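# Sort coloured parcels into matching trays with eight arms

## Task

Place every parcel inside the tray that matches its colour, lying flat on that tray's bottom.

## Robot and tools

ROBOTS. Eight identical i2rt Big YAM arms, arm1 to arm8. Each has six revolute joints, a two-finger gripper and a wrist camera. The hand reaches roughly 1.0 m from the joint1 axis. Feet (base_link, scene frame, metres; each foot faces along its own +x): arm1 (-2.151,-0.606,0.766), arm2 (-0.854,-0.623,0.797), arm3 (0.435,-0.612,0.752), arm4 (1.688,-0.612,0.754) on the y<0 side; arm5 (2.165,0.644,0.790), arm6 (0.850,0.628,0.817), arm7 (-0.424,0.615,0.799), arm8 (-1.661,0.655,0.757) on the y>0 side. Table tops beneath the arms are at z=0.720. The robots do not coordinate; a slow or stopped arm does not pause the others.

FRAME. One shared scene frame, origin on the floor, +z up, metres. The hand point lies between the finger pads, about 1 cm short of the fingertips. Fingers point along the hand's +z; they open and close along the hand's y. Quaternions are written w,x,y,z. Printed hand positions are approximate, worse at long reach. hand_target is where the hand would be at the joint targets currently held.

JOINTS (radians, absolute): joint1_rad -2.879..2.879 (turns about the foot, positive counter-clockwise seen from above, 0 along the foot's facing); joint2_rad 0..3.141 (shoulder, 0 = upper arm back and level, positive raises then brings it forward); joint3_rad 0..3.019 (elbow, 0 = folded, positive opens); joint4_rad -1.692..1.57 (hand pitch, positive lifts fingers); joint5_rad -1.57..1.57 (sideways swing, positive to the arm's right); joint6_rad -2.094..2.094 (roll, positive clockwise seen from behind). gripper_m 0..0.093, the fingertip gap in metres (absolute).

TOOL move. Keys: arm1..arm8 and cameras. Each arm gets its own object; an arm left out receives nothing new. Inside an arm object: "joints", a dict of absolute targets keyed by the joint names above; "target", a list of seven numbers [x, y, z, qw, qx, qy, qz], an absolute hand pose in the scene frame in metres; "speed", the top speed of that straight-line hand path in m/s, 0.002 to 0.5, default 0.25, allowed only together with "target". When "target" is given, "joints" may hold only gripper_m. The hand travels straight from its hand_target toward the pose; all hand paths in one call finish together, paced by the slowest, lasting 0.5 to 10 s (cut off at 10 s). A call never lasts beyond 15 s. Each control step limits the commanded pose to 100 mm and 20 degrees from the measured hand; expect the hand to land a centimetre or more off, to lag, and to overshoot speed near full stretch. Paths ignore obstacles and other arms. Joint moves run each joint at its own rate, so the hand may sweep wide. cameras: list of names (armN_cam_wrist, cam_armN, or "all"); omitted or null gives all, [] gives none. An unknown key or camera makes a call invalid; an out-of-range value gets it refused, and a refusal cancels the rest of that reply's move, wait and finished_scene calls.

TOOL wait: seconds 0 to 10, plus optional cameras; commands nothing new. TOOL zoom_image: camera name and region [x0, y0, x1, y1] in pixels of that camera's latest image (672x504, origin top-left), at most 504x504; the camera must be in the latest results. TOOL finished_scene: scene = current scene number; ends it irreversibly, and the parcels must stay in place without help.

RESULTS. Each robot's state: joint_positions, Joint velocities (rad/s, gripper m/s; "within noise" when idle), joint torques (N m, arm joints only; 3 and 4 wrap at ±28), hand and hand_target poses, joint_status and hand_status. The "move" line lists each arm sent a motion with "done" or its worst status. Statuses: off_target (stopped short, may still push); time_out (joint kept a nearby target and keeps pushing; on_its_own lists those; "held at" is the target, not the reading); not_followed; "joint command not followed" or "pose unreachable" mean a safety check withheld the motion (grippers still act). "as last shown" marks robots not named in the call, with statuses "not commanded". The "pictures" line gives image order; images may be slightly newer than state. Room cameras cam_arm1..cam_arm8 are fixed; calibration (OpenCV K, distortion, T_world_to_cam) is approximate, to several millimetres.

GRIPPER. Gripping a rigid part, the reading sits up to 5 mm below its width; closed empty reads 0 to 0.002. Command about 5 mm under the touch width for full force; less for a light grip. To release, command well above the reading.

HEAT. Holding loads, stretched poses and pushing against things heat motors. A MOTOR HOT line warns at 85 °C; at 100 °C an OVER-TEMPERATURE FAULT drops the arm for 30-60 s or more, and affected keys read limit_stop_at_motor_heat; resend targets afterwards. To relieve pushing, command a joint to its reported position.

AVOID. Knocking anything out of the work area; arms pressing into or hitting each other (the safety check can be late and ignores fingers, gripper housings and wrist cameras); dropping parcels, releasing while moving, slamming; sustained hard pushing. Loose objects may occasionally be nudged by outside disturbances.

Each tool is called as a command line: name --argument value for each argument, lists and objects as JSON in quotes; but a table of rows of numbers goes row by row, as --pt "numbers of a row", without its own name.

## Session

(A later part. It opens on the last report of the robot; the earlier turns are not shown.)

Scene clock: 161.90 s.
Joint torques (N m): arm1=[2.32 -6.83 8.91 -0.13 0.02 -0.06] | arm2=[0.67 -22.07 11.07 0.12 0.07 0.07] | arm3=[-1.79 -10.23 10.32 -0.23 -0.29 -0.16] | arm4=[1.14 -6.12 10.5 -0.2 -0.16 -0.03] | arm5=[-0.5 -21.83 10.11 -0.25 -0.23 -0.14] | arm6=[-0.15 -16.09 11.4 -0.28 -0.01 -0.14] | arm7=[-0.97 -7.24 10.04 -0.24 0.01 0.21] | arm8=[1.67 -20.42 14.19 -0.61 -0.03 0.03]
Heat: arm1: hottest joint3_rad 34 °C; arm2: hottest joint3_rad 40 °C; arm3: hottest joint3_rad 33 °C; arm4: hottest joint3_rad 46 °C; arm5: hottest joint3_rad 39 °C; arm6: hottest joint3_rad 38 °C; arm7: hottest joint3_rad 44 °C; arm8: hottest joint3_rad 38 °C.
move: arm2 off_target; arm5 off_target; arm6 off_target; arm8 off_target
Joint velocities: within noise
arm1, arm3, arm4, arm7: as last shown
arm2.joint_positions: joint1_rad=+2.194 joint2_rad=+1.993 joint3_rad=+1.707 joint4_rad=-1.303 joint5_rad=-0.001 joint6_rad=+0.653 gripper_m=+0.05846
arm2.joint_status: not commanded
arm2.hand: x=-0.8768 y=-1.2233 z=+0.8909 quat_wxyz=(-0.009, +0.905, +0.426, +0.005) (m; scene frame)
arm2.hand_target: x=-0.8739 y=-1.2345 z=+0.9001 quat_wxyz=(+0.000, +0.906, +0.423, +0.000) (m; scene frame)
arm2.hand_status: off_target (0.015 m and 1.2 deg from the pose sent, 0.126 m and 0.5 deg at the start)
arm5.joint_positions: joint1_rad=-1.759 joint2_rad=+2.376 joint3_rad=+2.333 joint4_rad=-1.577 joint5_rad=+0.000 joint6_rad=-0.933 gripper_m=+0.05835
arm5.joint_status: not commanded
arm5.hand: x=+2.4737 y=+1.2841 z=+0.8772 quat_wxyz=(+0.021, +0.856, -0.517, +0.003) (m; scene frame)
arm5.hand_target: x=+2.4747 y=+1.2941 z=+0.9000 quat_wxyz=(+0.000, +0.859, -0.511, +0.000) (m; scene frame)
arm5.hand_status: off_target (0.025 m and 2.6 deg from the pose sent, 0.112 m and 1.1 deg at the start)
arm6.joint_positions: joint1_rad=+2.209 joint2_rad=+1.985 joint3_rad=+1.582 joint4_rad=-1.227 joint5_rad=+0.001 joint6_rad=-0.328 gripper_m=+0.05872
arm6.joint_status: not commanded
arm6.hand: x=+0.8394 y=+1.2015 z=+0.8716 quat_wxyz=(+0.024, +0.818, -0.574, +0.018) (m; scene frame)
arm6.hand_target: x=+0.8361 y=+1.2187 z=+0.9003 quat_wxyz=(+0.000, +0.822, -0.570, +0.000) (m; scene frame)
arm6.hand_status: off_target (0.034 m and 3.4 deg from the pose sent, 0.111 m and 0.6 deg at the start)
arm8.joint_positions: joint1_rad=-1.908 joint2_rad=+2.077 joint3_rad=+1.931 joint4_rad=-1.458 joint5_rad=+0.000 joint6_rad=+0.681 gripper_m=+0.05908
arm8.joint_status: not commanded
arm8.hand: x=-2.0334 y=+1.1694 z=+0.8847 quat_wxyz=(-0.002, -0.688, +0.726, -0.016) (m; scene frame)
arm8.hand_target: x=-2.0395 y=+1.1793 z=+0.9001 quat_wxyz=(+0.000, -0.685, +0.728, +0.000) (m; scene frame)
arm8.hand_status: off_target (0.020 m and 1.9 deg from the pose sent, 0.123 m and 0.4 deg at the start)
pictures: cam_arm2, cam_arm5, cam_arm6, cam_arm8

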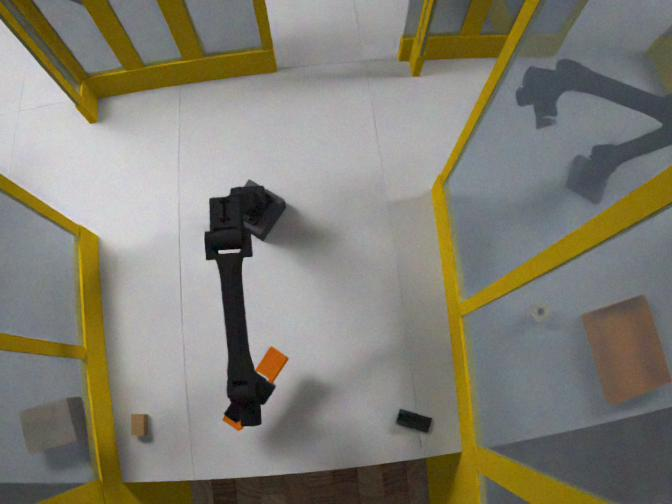

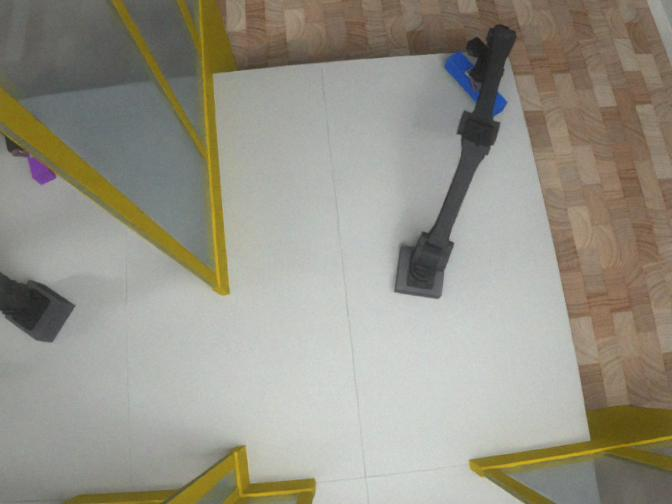

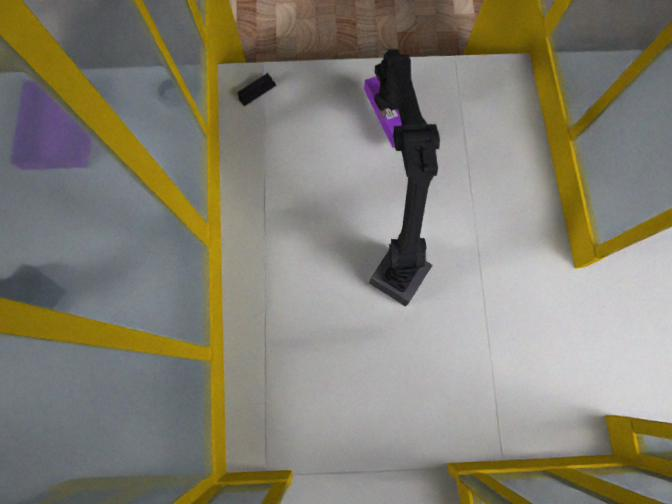

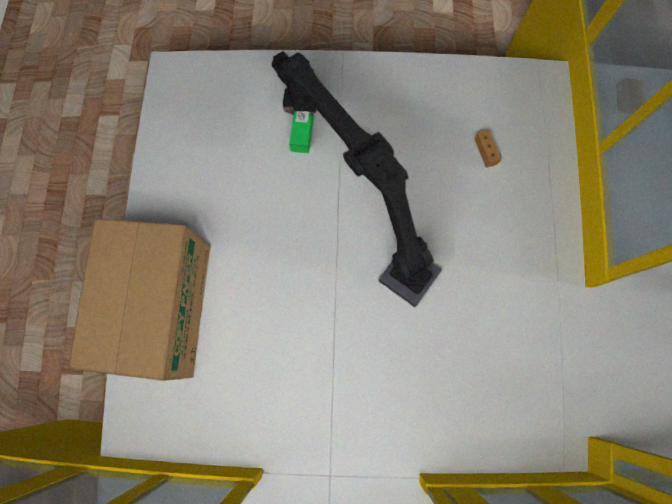

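move --arm5 '{"target":[2.31,0.951,1.06,0,0.859,-0.511,0],"speed":0.4}' --arm8 '{"target":[-1.858,0.932,1.04,0,0.685,-0.728,0],"speed":0.4}' --arm6 '{"target":[0.844,0.968,1.07,0,0.822,-0.570,0],"speed":0.4}' --arm2 '{"target":[-0.867,-0.963,1.06,0,0.906,0.4226,0],"speed":0.4}' --cameras '[]'

move --arm5 '{"joints":{"joint1_rad":1.539,"joint6_rad":-0.293}}' --arm8 '{"joints":{"joint1_rad":0.309,"joint6_rad":-0.30}}' --arm6 '{"joints":{"joint1_rad":-1.187,"joint6_rad":-0.234}}' --arm2 '{"joints":{"joint1_rad":-2.06,"joint6_rad":0.42}}' --cameras '["arm2_cam_wrist","arm5_cam_wrist","arm6_cam_wrist","arm8_cam_wrist"]'

Scene clock: 200.23 s.
Joint torques (N m): arm1=[2.49 -6.36 8.87 -0.13 0.02 -0.08] | arm2=[0.26 -9.05 8.38 0.24 0.09 0.01] | arm3=[-1.85 -10.05 10.33 -0.23 -0.3 -0.16] | arm4=[1.14 -6.12 10.48 -0.2 -0.15 -0.03] | arm5=[0.03 -5.48 7.19 -0.01 -0.26 -0.11] | arm6=[-0.62 -6.42 8.76 -0.13 -0.01 -0.18] | arm7=[-1.03 -6.89 10.02 -0.21 0 0.2] | arm8=[1.14 -7.3 9.66 -0.58 -0.04 -0.03]
Heat: arm1: hottest joint3_rad 35 °C; arm2: hottest joint3_rad 43 °C; arm3: hottest joint3_rad 34 °C; arm4: hottest joint3_rad 46 °C; arm5: hottest joint3_rad 42 °C; arm6: hottest joint3_rad 40 °C; arm7: hottest joint3_rad 44 °C; arm8: hottest joint3_rad 39 °C.
move: arm2 done; arm5 done; arm6 done; arm8 done
Joint velocities: within noise
arm1, arm3, arm4, arm7: as last shown
arm2.joint_positions: joint1_rad=+2.194 joint2_rad=+1.219 joint3_rad=+1.224 joint4_rad=-1.558 joint5_rad=-0.001 joint6_rad=+0.653 gripper_m=+0.05846
arm2.joint_status: not commanded
arm2.hand: x=-0.8671 y=-0.9645 z=+1.0624 quat_wxyz=(+0.008, +0.905, +0.426, -0.003) (m; scene frame)
arm2.hand_target: x=-0.8670 y=-0.9629 z=+1.0600 quat_wxyz=(+0.000, +0.906, +0.423, +0.000) (m; scene frame)
arm2.hand_status: done (0.003 m and 1.0 deg from the pose sent, 0.311 m and 1.2 deg at the start)
arm5.joint_positions: joint1_rad=-1.759 joint2_rad=+1.232 joint3_rad=+1.236 joint4_rad=-1.574 joint5_rad=+0.000 joint6_rad=-0.933 gripper_m=+0.05835
arm5.joint_status: not commanded
arm5.hand: x=+2.3128 y=+0.9506 z=+1.0589 quat_wxyz=(-0.004, +0.856, -0.517, +0.000) (m; scene frame)
arm5.hand_target: x=+2.3101 y=+0.9509 z=+1.0601 quat_wxyz=(+0.000, +0.859, -0.511, +0.000) (m; scene frame)
arm5.hand_status: done (0.003 m and 0.9 deg from the pose sent, 0.414 m and 2.5 deg at the start)
arm6.joint_positions: joint1_rad=+2.209 joint2_rad=+1.235 joint3_rad=+1.192 joint4_rad=-1.532 joint5_rad=+0.001 joint6_rad=-0.329 gripper_m=+0.05872
arm6.joint_status: not commanded
arm6.hand: x=+0.8442 y=+0.9698 z=+1.0653 quat_wxyz=(+0.002, +0.819, -0.574, +0.002) (m; scene frame)
arm6.hand_target: x=+0.8440 y=+0.9680 z=+1.0700 quat_wxyz=(+0.000, +0.822, -0.570, +0.000) (m; scene frame)
arm6.hand_status: done (0.005 m and 0.6 deg from the pose sent, 0.306 m and 3.5 deg at the start)
arm8.joint_positions: joint1_rad=-1.908 joint2_rad=+1.222 joint3_rad=+1.279 joint4_rad=-1.609 joint5_rad=+0.000 joint6_rad=+0.681 gripper_m=+0.05908
arm8.joint_status: not commanded
arm8.hand: x=-1.8615 y=+0.9327 z=+1.0426 quat_wxyz=(+0.001, -0.688, +0.726, +0.009) (m; scene frame)
arm8.hand_target: x=-1.8581 y=+0.9320 z=+1.0401 quat_wxyz=(+0.000, -0.685, +0.728, +0.000) (m; scene frame)
arm8.hand_status: done (0.004 m and 1.1 deg from the pose sent, 0.334 m and 1.9 deg at the start)
pictures: none
No camera images: "cameras" was empty.

Scene clock: 203.93 s.
Joint torques (N m): arm1=[1.9 -6.48 8.84 -0.02 0.04 -0.07] | arm2=[0.67 -9.29 8.39 0.21 -0.02 -0.19] | arm3=[-1.85 -10.17 10.3 -0.27 -0.3 -0.16] | arm4=[1.14 -6.07 10.5 -0.2 -0.16 -0.03] | arm5=[-1.38 -6.59 7.08 -0.18 -0.08 0.02] | arm6=[-0.21 -6.48 8.76 -0.14 -0.05 -0.03] | arm7=[-0.97 -7 10 -0.21 0.02 0.2] | arm8=[1.85 -7.24 9.65 -0.49 -0.05 -0.1]
Heat: arm1: hottest joint3_rad 35 °C; arm2: hottest joint3_rad 43 °C; arm3: hottest joint3_rad 34 °C; arm4: hottest joint3_rad 46 °C; arm5: hottest joint3_rad 42 °C; arm6: hottest joint3_rad 40 °C; arm7: hottest joint3_rad 44 °C; arm8: hottest joint3_rad 40 °C.
move: arm2 done; arm5 done; arm6 done; arm8 done
Joint velocities: within noise
arm1, arm3, arm4, arm7: as last shown
arm2.joint_positions: joint1_rad=-2.065 joint2_rad=+1.222 joint3_rad=+1.224 joint4_rad=-1.558 joint5_rad=+0.001 joint6_rad=+0.433 gripper_m=+0.05849
arm2.joint_status: all done
arm2.hand: x=-0.5410 y=-0.4857 z=+1.0620 quat_wxyz=(-0.007, -0.009, -1.000, -0.003) (m; scene frame)
arm2.hand_target: x=-0.5435 y=-0.4848 z=+1.0604 quat_wxyz=(+0.000, +0.000, -1.000, -0.001) (m; scene frame)
arm2.hand_status: not commanded
arm5.joint_positions: joint1_rad=+1.544 joint2_rad=+1.238 joint3_rad=+1.236 joint4_rad=-1.574 joint5_rad=-0.002 joint6_rad=-0.302 gripper_m=+0.05832
arm5.joint_status: all done
arm5.hand: x=+2.0663 y=+0.3135 z=+1.0523 quat_wxyz=(-0.001, +0.702, +0.712, +0.006) (m; scene frame)
arm5.hand_target: x=+2.0649 y=+0.3156 z=+1.0552 quat_wxyz=(-0.002, +0.707, +0.707, +0.007) (m; scene frame)
arm5.hand_status: not commanded
arm6.joint_positions: joint1_rad=-1.192 joint2_rad=+1.235 joint3_rad=+1.192 joint4_rad=-1.532 joint5_rad=+0.002 joint6_rad=-0.241 gripper_m=+0.05874
arm6.joint_status: all done
arm6.hand: x=+0.7688 y=+0.2966 z=+1.0653 quat_wxyz=(+0.002, -0.706, -0.708, -0.001) (m; scene frame)
arm6.hand_target: x=+0.7712 y=+0.2979 z=+1.0700 quat_wxyz=(+0.000, -0.707, -0.707, +0.000) (m; scene frame)
arm6.hand_status: not commanded
arm8.joint_positions: joint1_rad=+0.313 joint2_rad=+1.222 joint3_rad=+1.279 joint4_rad=-1.609 joint5_rad=-0.001 joint6_rad=-0.294 gripper_m=+0.05910
arm8.joint_status: all done
arm8.hand: x=-1.7602 y=+0.3282 z=+1.0432 quat_wxyz=(-0.005, -0.707, -0.707, +0.008) (m; scene frame)
arm8.hand_target: x=-1.7610 y=+0.3311 z=+1.0407 quat_wxyz=(+0.000, -0.706, -0.708, +0.001) (m; scene frame)
arm8.hand_status: not commanded
pictures: arm2_cam_wrist, arm5_cam_wrist, arm6_cam_wrist, arm8_cam_wrist
camera_calibration:
arm2_cam_wrist: T_world_to_cam=[[-0.0227342, -0.999723, 0.00610119, -0.505567], [-0.819794, 0.0221348, 0.572231, -1.03606], [-0.572207, 0.00800751, -0.82007, 0.685761], [0, 0, 0, 1]] pos_world=[-0.468452, -0.487985, 1.15832]
arm5_cam_wrist: T_world_to_cam=[[-0.999992, -0.00359854, -0.00152359, 2.07016], [-0.0038168, 0.815768, 0.578367, -0.848823], [-0.000838381, 0.578368, -0.815776, 0.802941], [0, 0, 0, 1]] pos_world=[2.06758, 0.235497, 1.1491]
arm6_cam_wrist: T_world_to_cam=[[-0.999932, -0.00874372, 0.00768474, 0.76167], [-0.00267493, 0.815081, 0.579341, -0.850981], [-0.0113293, 0.579282, -0.815049, 0.829471], [0, 0, 0, 1]] pos_world=[0.76874, 0.21978, 1.16321]
arm8_cam_wrist: T_world_to_cam=[[-0.999965, 0.00517514, -0.00650661, -1.75404], [0.000480107, 0.817275, 0.576248, -0.864214], [0.00829986, 0.576225, -0.817249, 0.798606], [0, 0, 0, 1]] pos_world=[-1.76019, 0.255201, 1.13925]

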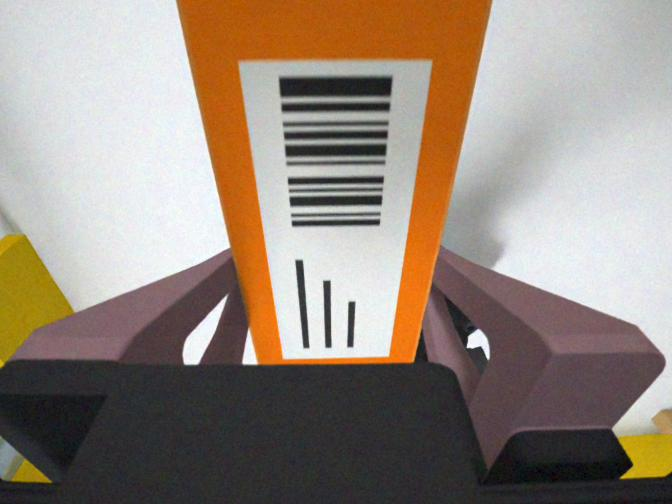

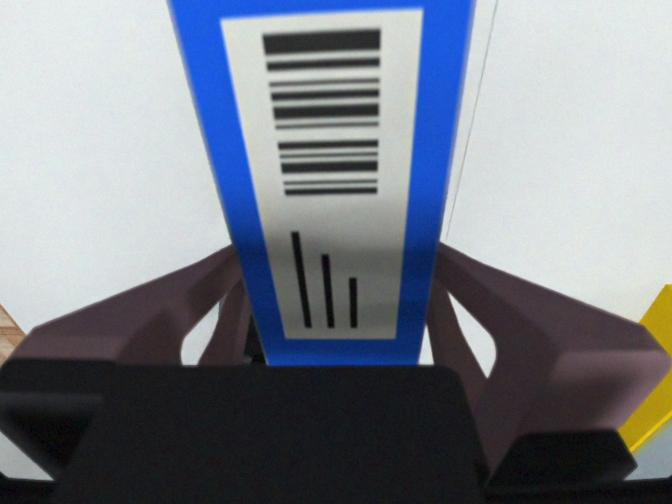

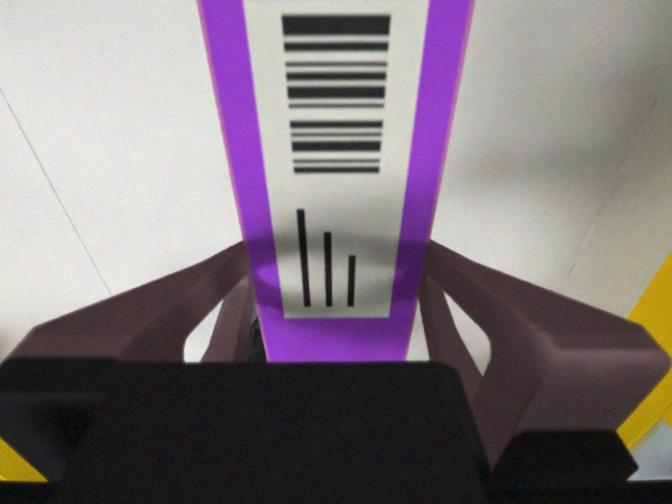

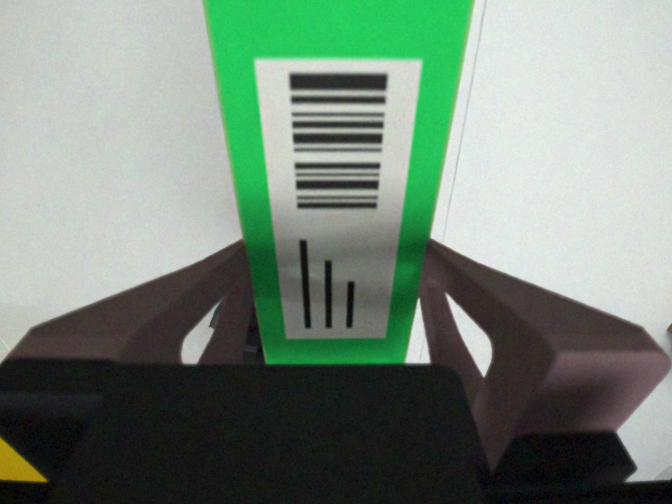

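move --arm5 '{"target":[1.97,-0.01,0.89,0,0.7071,0.7071,0],"speed":0.4}' --arm8 '{"target":[-1.86,-0.01,0.88,0,0.7071,0.7071,0],"speed":0.4}' --arm6 '{"target":[0.70,-0.01,0.89,0,0.7071,0.7071,0],"speed":0.4}' --arm2 '{"target":[-0.2,-0.33,0.88,0,0,1,0],"speed":0.4}' --cameras '[]'

move --arm5 '{"target":[1.97,-0.01,0.81,0,0.7071,0.7071,0],"speed":0.2}' --arm8 '{"target":[-1.86,-0.01,0.80,0,0.7071,0.7071,0],"speed":0.2}' --arm6 '{"target":[0.70,-0.01,0.81,0,0.7071,0.7071,0],"speed":0.2}' --arm2 '{"target":[-0.2,-0.33,0.79,0,0,1,0],"speed":0.2}' --cameras '[]'

move --arm5 '{"target":[1.97,-0.01,0.783,0,0.7071,0.7071,0],"speed":0.06}' --arm8 '{"target":[-1.86,-0.01,0.768,0,0.7071,0.7071,0],"speed":0.06}' --arm6 '{"target":[0.70,-0.01,0.780,0,0.7071,0.7071,0],"speed":0.06}' --arm2 '{"target":[-0.2,-0.33,0.766,0,0,1,0],"speed":0.06}' --cameras '["arm2_cam_wrist","arm5_cam_wrist","arm6_cam_wrist","arm8_cam_wrist"]'

Scene clock: 221.10 s.
Joint torques (N m): arm1=[1.85 -6.83 8.85 -0.1 0.04 -0.07] | arm2=[0.62 -25.76 12.15 0.14 0.04 -0.17] | arm3=[-1.73 -10.05 10.35 -0.28 -0.29 -0.17] | arm4=[1.14 -6.12 10.5 -0.2 -0.16 -0.03] | arm5=[-0.85 -19.14 9.98 -0.27 -0.11 0.05] | arm6=[0.09 -15.79 12.34 -0.21 -0.05 -0.02] | arm7=[-1.03 -6.83 10 -0.27 -0.01 0.2] | arm8=[2.14 -21.66 14.87 -0.58 -0.07 -0.01]
Heat: arm1: hottest joint3_rad 36 °C; arm2: hottest joint3_rad 42 °C; arm3: hottest joint3_rad 34 °C; arm4: hottest joint3_rad 47 °C; arm5: hottest joint3_rad 41 °C; arm6: hottest joint3_rad 38 °C; arm7: hottest joint3_rad 44 °C; arm8: hottest joint3_rad 40 °C.
move: arm2 off_target; arm5 off_target; arm6 off_target; arm8 off_target
Joint velocities: arm1=[within noise] | arm2=[-0.005 0.005 0.007 -0.007 0.022 -0.154 0] | arm3=[within noise] | arm4=[within noise] | arm5=[within noise] | arm6=[within noise] | arm7=[within noise] | arm8=[within noise]
arm1.joint_positions: joint1_rad=+1.534 joint2_rad=+1.213 joint3_rad=+1.229 joint4_rad=-1.548 joint5_rad=+0.001 joint6_rad=-0.439 gripper_m=+0.09314
arm1.joint_status: not commanded
arm1.hand: x=-1.9987 y=-0.2952 z=+1.0329 quat_wxyz=(-0.016, +0.700, -0.714, -0.001) (m; scene frame)
arm1.hand_target: x=-2.0033 y=-0.2949 z=+1.0308 quat_wxyz=(-0.007, +0.707, -0.708, +0.001) (m; scene frame)
arm1.hand_status: not commanded
arm2.joint_positions: joint1_rad=-2.065 joint2_rad=+2.324 joint3_rad=+2.226 joint4_rad=-1.492 joint5_rad=+0.001 joint6_rad=+0.433 gripper_m=+0.05849
arm2.joint_status: not commanded
arm2.hand: x=-0.2082 y=-0.3386 z=+0.8749 quat_wxyz=(+0.008, -0.009, -1.000, +0.004) (m; scene frame)
arm2.hand_target: x=-0.2005 y=-0.3303 z=+0.8800 quat_wxyz=(-0.001, +0.000, -1.000, +0.000) (m; scene frame)
arm2.hand_status: off_target (0.013 m and 1.5 deg from the pose sent, 0.417 m and 1.3 deg at the start)
arm3.joint_positions: joint1_rad=+0.206 joint2_rad=+1.225 joint3_rad=+1.217 joint4_rad=-1.548 joint5_rad=+0.004 joint6_rad=-0.408 gripper_m=+0.09306
arm3.joint_status: not commanded
arm3.hand: x=+0.1192 y=-0.4772 z=+1.0116 quat_wxyz=(-0.008, +1.000, +0.002, -0.003) (m; scene frame)
arm3.hand_target: x=+0.1211 y=-0.4737 z=+1.0180 quat_wxyz=(-0.007, +1.000, +0.000, -0.007) (m; scene frame)
arm3.hand_status: not commanded
arm4.joint_positions: joint1_rad=+0.176 joint2_rad=+1.211 joint3_rad=+1.228 joint4_rad=-1.548 joint5_rad=+0.001 joint6_rad=-0.423 gripper_m=+0.09312
arm4.joint_status: not commanded
arm4.hand: x=+1.8386 y=-0.2986 z=+1.0186 quat_wxyz=(-0.011, +0.700, -0.714, -0.007) (m; scene frame)
arm4.hand_target: x=+1.8342 y=-0.2978 z=+1.0165 quat_wxyz=(-0.002, +0.707, -0.707, -0.004) (m; scene frame)
arm4.hand_status: not commanded
arm5.joint_positions: joint1_rad=+1.544 joint2_rad=+2.204 joint3_rad=+2.028 joint4_rad=-1.431 joint5_rad=+0.000 joint6_rad=-0.298 gripper_m=+0.05832
arm5.joint_status: not commanded
arm5.hand: x=+1.9746 y=+0.0034 z=+0.8684 quat_wxyz=(-0.009, +0.703, +0.711, +0.020) (m; scene frame)
arm5.hand_target: x=+1.9702 y=-0.0089 z=+0.8902 quat_wxyz=(+0.000, +0.707, +0.707, +0.000) (m; scene frame)
arm5.hand_status: off_target (0.026 m and 2.6 deg from the pose sent, 0.375 m and 1.1 deg at the start)
arm6.joint_positions: joint1_rad=-1.192 joint2_rad=+2.134 joint3_rad=+1.843 joint4_rad=-1.315 joint5_rad=+0.001 joint6_rad=-0.238 gripper_m=+0.05874
arm6.joint_status: not commanded
arm6.hand: x=+0.6985 y=+0.0079 z=+0.8764 quat_wxyz=(+0.010, -0.707, -0.707, -0.015) (m; scene frame)
arm6.hand_target: x=+0.7003 y=-0.0091 z=+0.8904 quat_wxyz=(+0.000, -0.707, -0.707, +0.000) (m; scene frame)
arm6.hand_status: off_target (0.023 m and 2.0 deg from the pose sent, 0.360 m and 0.3 deg at the start)
arm7.joint_positions: joint1_rad=-1.016 joint2_rad=+1.214 joint3_rad=+1.233 joint4_rad=-1.549 joint5_rad=-0.002 joint6_rad=-0.099 gripper_m=+0.09310
arm7.joint_status: not commanded
arm7.hand: x=-0.4530 y=+0.2704 z=+1.0687 quat_wxyz=(-0.012, -0.702, -0.712, +0.014) (m; scene frame)
arm7.hand_target: x=-0.4554 y=+0.2731 z=+1.0658 quat_wxyz=(-0.006, -0.708, -0.707, +0.007) (m; scene frame)
arm7.hand_status: not commanded
arm8.joint_positions: joint1_rad=+0.313 joint2_rad=+2.231 joint3_rad=+2.153 joint4_rad=-1.520 joint5_rad=-0.001 joint6_rad=-0.294 gripper_m=+0.05910
arm8.joint_status: not commanded
arm8.hand: x=-1.8585 y=+0.0027 z=+0.8708 quat_wxyz=(+0.005, -0.707, -0.707, -0.012) (m; scene frame)
arm8.hand_target: x=-1.8597 y=-0.0093 z=+0.8800 quat_wxyz=(+0.000, -0.707, -0.707, +0.001) (m; scene frame)
arm8.hand_status: off_target (0.016 m and 1.5 deg from the pose sent, 0.388 m and 1.1 deg at the start)
pictures: none
No camera images: "cameras" was empty.

Scene clock: 222.47 s.
Joint torques (N m): arm1=[2.26 -6.59 8.76 -0.03 0.04 -0.1] | arm2=[0.62 -28.22 8.99 0.87 0.04 -0.17] | arm3=[-1.79 -10.17 10.32 -0.24 -0.3 -0.16] | arm4=[1.14 -6.12 10.5 -0.2 -0.16 -0.03] | arm5=[-0.32 -19.78 7.21 0.54 -0.1 0.04] | arm6=[0.09 -16.97 8.42 0.53 -0.04 -0.02] | arm7=[-0.85 -6.95 10.02 -0.18 0 0.21] | arm8=[2.2 -22.59 10 0.29 -0.06 0]
Heat: arm1: hottest joint3_rad 36 °C; arm2: hottest joint3_rad 42 °C; arm3: hottest joint3_rad 34 °C; arm4: hottest joint3_rad 47 °C; arm5: hottest joint3_rad 40 °C; arm6: hottest joint3_rad 38 °C; arm7: hottest joint3_rad 44 °C; arm8: hottest joint3_rad 40 °C.
move: arm2 done; arm5 off_target; arm6 off_target; arm8 done
Joint velocities: within noise
arm1, arm3, arm4, arm7: as last shown
arm2.joint_positions: joint1_rad=-2.065 joint2_rad=+2.400 joint3_rad=+2.132 joint4_rad=-1.325 joint5_rad=+0.001 joint6_rad=+0.433 gripper_m=+0.05849
arm2.joint_status: not commanded
arm2.hand: x=-0.2045 y=-0.3368 z=+0.7866 quat_wxyz=(+0.010, -0.009, -1.000, +0.005) (m; scene frame)
arm2.hand_target: x=-0.2001 y=-0.3302 z=+0.7901 quat_wxyz=(+0.000, +0.000, -1.000, +0.000) (m; scene frame)
arm2.hand_status: done (0.009 m and 1.6 deg from the pose sent, 0.086 m and 1.4 deg at the start)
arm5.joint_positions: joint1_rad=+1.544 joint2_rad=+2.273 joint3_rad=+1.955 joint4_rad=-1.285 joint5_rad=+0.000 joint6_rad=-0.298 gripper_m=+0.05832
arm5.joint_status: not commanded
arm5.hand: x=+1.9734 y=-0.0014 z=+0.7961 quat_wxyz=(-0.008, +0.703, +0.711, +0.018) (m; scene frame)
arm5.hand_target: x=+1.9700 y=-0.0097 z=+0.8100 quat_wxyz=(+0.000, +0.707, +0.707, +0.000) (m; scene frame)
arm5.hand_status: off_target (0.017 m and 2.3 deg from the pose sent, 0.060 m and 2.6 deg at the start)
arm6.joint_positions: joint1_rad=-1.192 joint2_rad=+2.222 joint3_rad=+1.800 joint4_rad=-1.173 joint5_rad=+0.001 joint6_rad=-0.238 gripper_m=+0.05874
arm6.joint_status: not commanded
arm6.hand: x=+0.6963 y=-0.0009 z=+0.8054 quat_wxyz=(+0.007, -0.707, -0.707, -0.010) (m; scene frame)
arm6.hand_target: x=+0.7001 y=-0.0098 z=+0.8101 quat_wxyz=(+0.000, -0.707, -0.707, +0.000) (m; scene frame)
arm6.hand_status: off_target (0.011 m and 1.4 deg from the pose sent, 0.069 m and 2.0 deg at the start)
arm8.joint_positions: joint1_rad=+0.313 joint2_rad=+2.280 joint3_rad=+2.062 joint4_rad=-1.363 joint5_rad=-0.001 joint6_rad=-0.294 gripper_m=+0.05910
arm8.joint_status: not commanded
arm8.hand: x=-1.8609 y=-0.0055 z=+0.8033 quat_wxyz=(+0.002, -0.707, -0.707, -0.005) (m; scene frame)
arm8.hand_target: x=-1.8599 y=-0.0100 z=+0.8001 quat_wxyz=(+0.000, -0.707, -0.707, +0.000) (m; scene frame)
arm8.hand_status: done (0.006 m and 0.6 deg from the pose sent, 0.072 m and 1.5 deg at the start)
pictures: none
No camera images: "cameras" was empty.

Scene clock: 223.63 s.
Joint torques (N m): arm1=[2.26 -7.12 8.8 -0.1 0.04 -0.05] | arm2=[0.73 -26.17 8.01 0.95 0.04 -0.17] | arm3=[-1.79 -10.17 10.3 -0.23 -0.3 -0.17] | arm4=[1.14 -6.12 10.48 -0.21 -0.15 -0.03] | arm5=[-1.49 -19.02 6.53 0.9 -0.09 0.05] | arm6=[0.03 -15.62 7.61 0.59 -0.02 -0.02] | arm7=[-0.91 -7.06 9.99 -0.2 0 0.2] | arm8=[2.2 -21.71 9.39 0.24 -0.05 0.01]
Heat: arm1: hottest joint3_rad 36 °C; arm2: hottest joint3_rad 42 °C; arm3: hottest joint3_rad 34 °C; arm4: hottest joint3_rad 47 °C; arm5: hottest joint3_rad 40 °C; arm6: hottest joint3_rad 38 °C; arm7: hottest joint3_rad 44 °C; arm8: hottest joint3_rad 40 °C.
move: arm2 off_target; arm5 done; arm6 off_target; arm8 off_target
Joint velocities: within noise
arm1, arm3, arm4, arm7: as last shown
arm2.joint_positions: joint1_rad=-2.065 joint2_rad=+2.404 joint3_rad=+2.122 joint4_rad=-1.280 joint5_rad=+0.001 joint6_rad=+0.433 gripper_m=+0.05849
arm2.joint_status: not commanded
arm2.hand: x=-0.1981 y=-0.3340 z=+0.7804 quat_wxyz=(-0.004, -0.009, -1.000, -0.002) (m; scene frame)
arm2.hand_target: x=-0.2003 y=-0.3303 z=+0.7662 quat_wxyz=(+0.000, +0.000, -1.000, +0.000) (m; scene frame)
arm2.hand_status: off_target (0.015 m and 1.1 deg from the pose sent, 0.022 m and 1.6 deg at the start)
arm5.joint_positions: joint1_rad=+1.544 joint2_rad=+2.277 joint3_rad=+1.938 joint4_rad=-1.233 joint5_rad=+0.000 joint6_rad=-0.298 gripper_m=+0.05832
arm5.joint_status: not commanded
arm5.hand: x=+1.9717 y=-0.0072 z=+0.7870 quat_wxyz=(-0.001, +0.703, +0.711, +0.004) (m; scene frame)
arm5.hand_target: x=+1.9699 y=-0.0100 z=+0.7831 quat_wxyz=(+0.000, +0.707, +0.707, +0.000) (m; scene frame)
arm5.hand_status: done (0.005 m and 0.7 deg from the pose sent, 0.016 m and 2.3 deg at the start)
arm6.joint_positions: joint1_rad=-1.192 joint2_rad=+2.239 joint3_rad=+1.788 joint4_rad=-1.118 joint5_rad=+0.001 joint6_rad=-0.238 gripper_m=+0.05874
arm6.joint_status: not commanded
arm6.hand: x=+0.6949 y=-0.0071 z=+0.7907 quat_wxyz=(+0.000, -0.707, -0.707, +0.001) (m; scene frame)
arm6.hand_target: x=+0.7001 y=-0.0098 z=+0.7802 quat_wxyz=(+0.000, -0.707, -0.707, +0.000) (m; scene frame)
arm6.hand_status: off_target (0.012 m and 0.2 deg from the pose sent, 0.027 m and 1.4 deg at the start)
arm8.joint_positions: joint1_rad=+0.313 joint2_rad=+2.294 joint3_rad=+2.029 joint4_rad=-1.297 joint5_rad=-0.001 joint6_rad=-0.294 gripper_m=+0.05910
arm8.joint_status: not commanded
arm8.hand: x=-1.8620 y=-0.0091 z=+0.7818 quat_wxyz=(-0.003, -0.707, -0.707, +0.004) (m; scene frame)
arm8.hand_target: x=-1.8599 y=-0.0097 z=+0.7680 quat_wxyz=(+0.000, -0.707, -0.707, +0.000) (m; scene frame)
arm8.hand_status: off_target (0.014 m and 0.6 deg from the pose sent, 0.036 m and 0.6 deg at the start)
pictures: arm2_cam_wrist, arm5_cam_wrist, arm6_cam_wrist, arm8_cam_wrist
camera_calibration:
arm2_cam_wrist: T_world_to_cam=[[-0.0226864, -0.999705, 0.00869254, -0.346364], [-0.816586, 0.0235458, 0.576743, -0.599603], [-0.576777, 0.00598604, -0.816879, 0.645839], [0, 0, 0, 1]] pos_world=[-0.12498, -0.33601, 0.8764]
arm5_cam_wrist: T_world_to_cam=[[-0.999999, 0.00096634, 0.00121103, 1.97182], [0.00148773, 0.817136, 0.576443, -0.443116], [-0.00043254, 0.576444, -0.817136, 0.772246], [0, 0, 0, 1]] pos_world=[1.97281, -0.0849759, 0.884073]
arm6_cam_wrist: T_world_to_cam=[[-0.999947, -0.00601559, 0.00834669, 0.686762], [-0.000142909, 0.819301, 0.573363, -0.441571], [-0.0102876, 0.573332, -0.819259, 0.78328], [0, 0, 0, 1]] pos_world=[0.694721, -0.0831684, 0.889158]
arm8_cam_wrist: T_world_to_cam=[[-0.999945, 0.00524044, -0.00910856, -1.85371], [-0.00105763, 0.812193, 0.583388, -0.446406], [0.0104551, 0.583365, -0.812143, 0.780247], [0, 0, 0, 1]] pos_world=[-1.86224, -0.082887, 0.877216]

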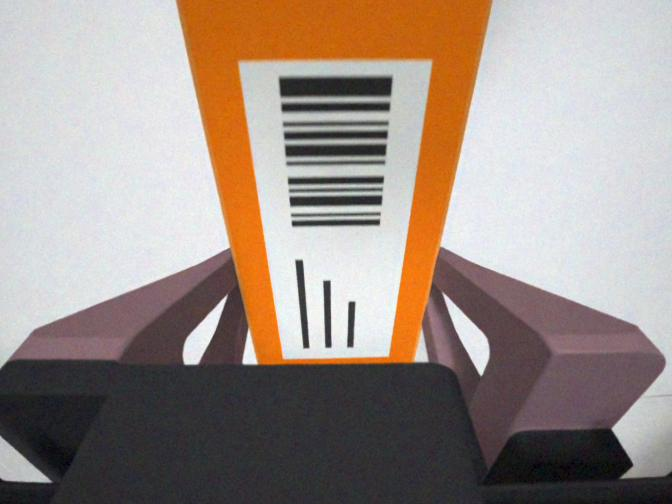

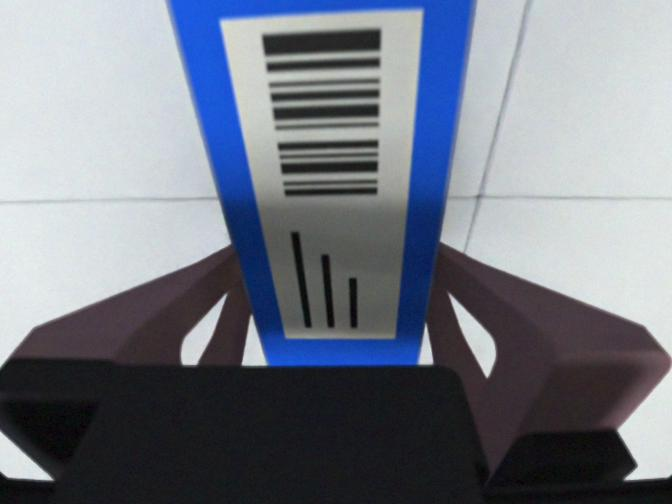

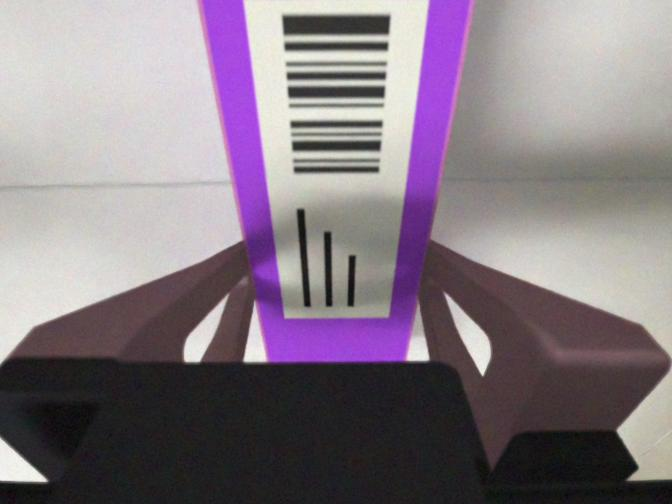

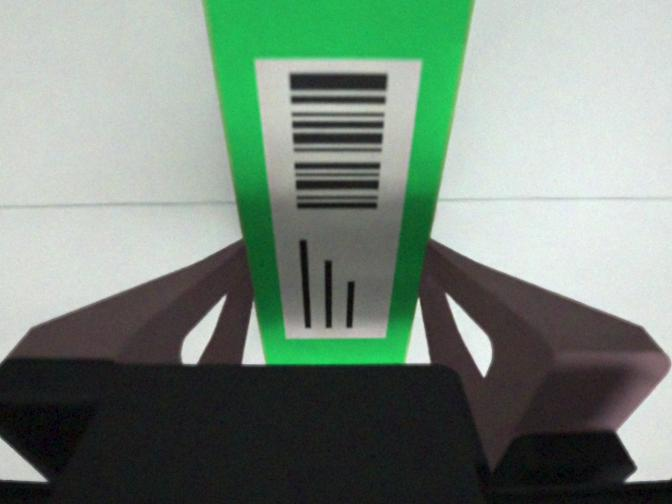

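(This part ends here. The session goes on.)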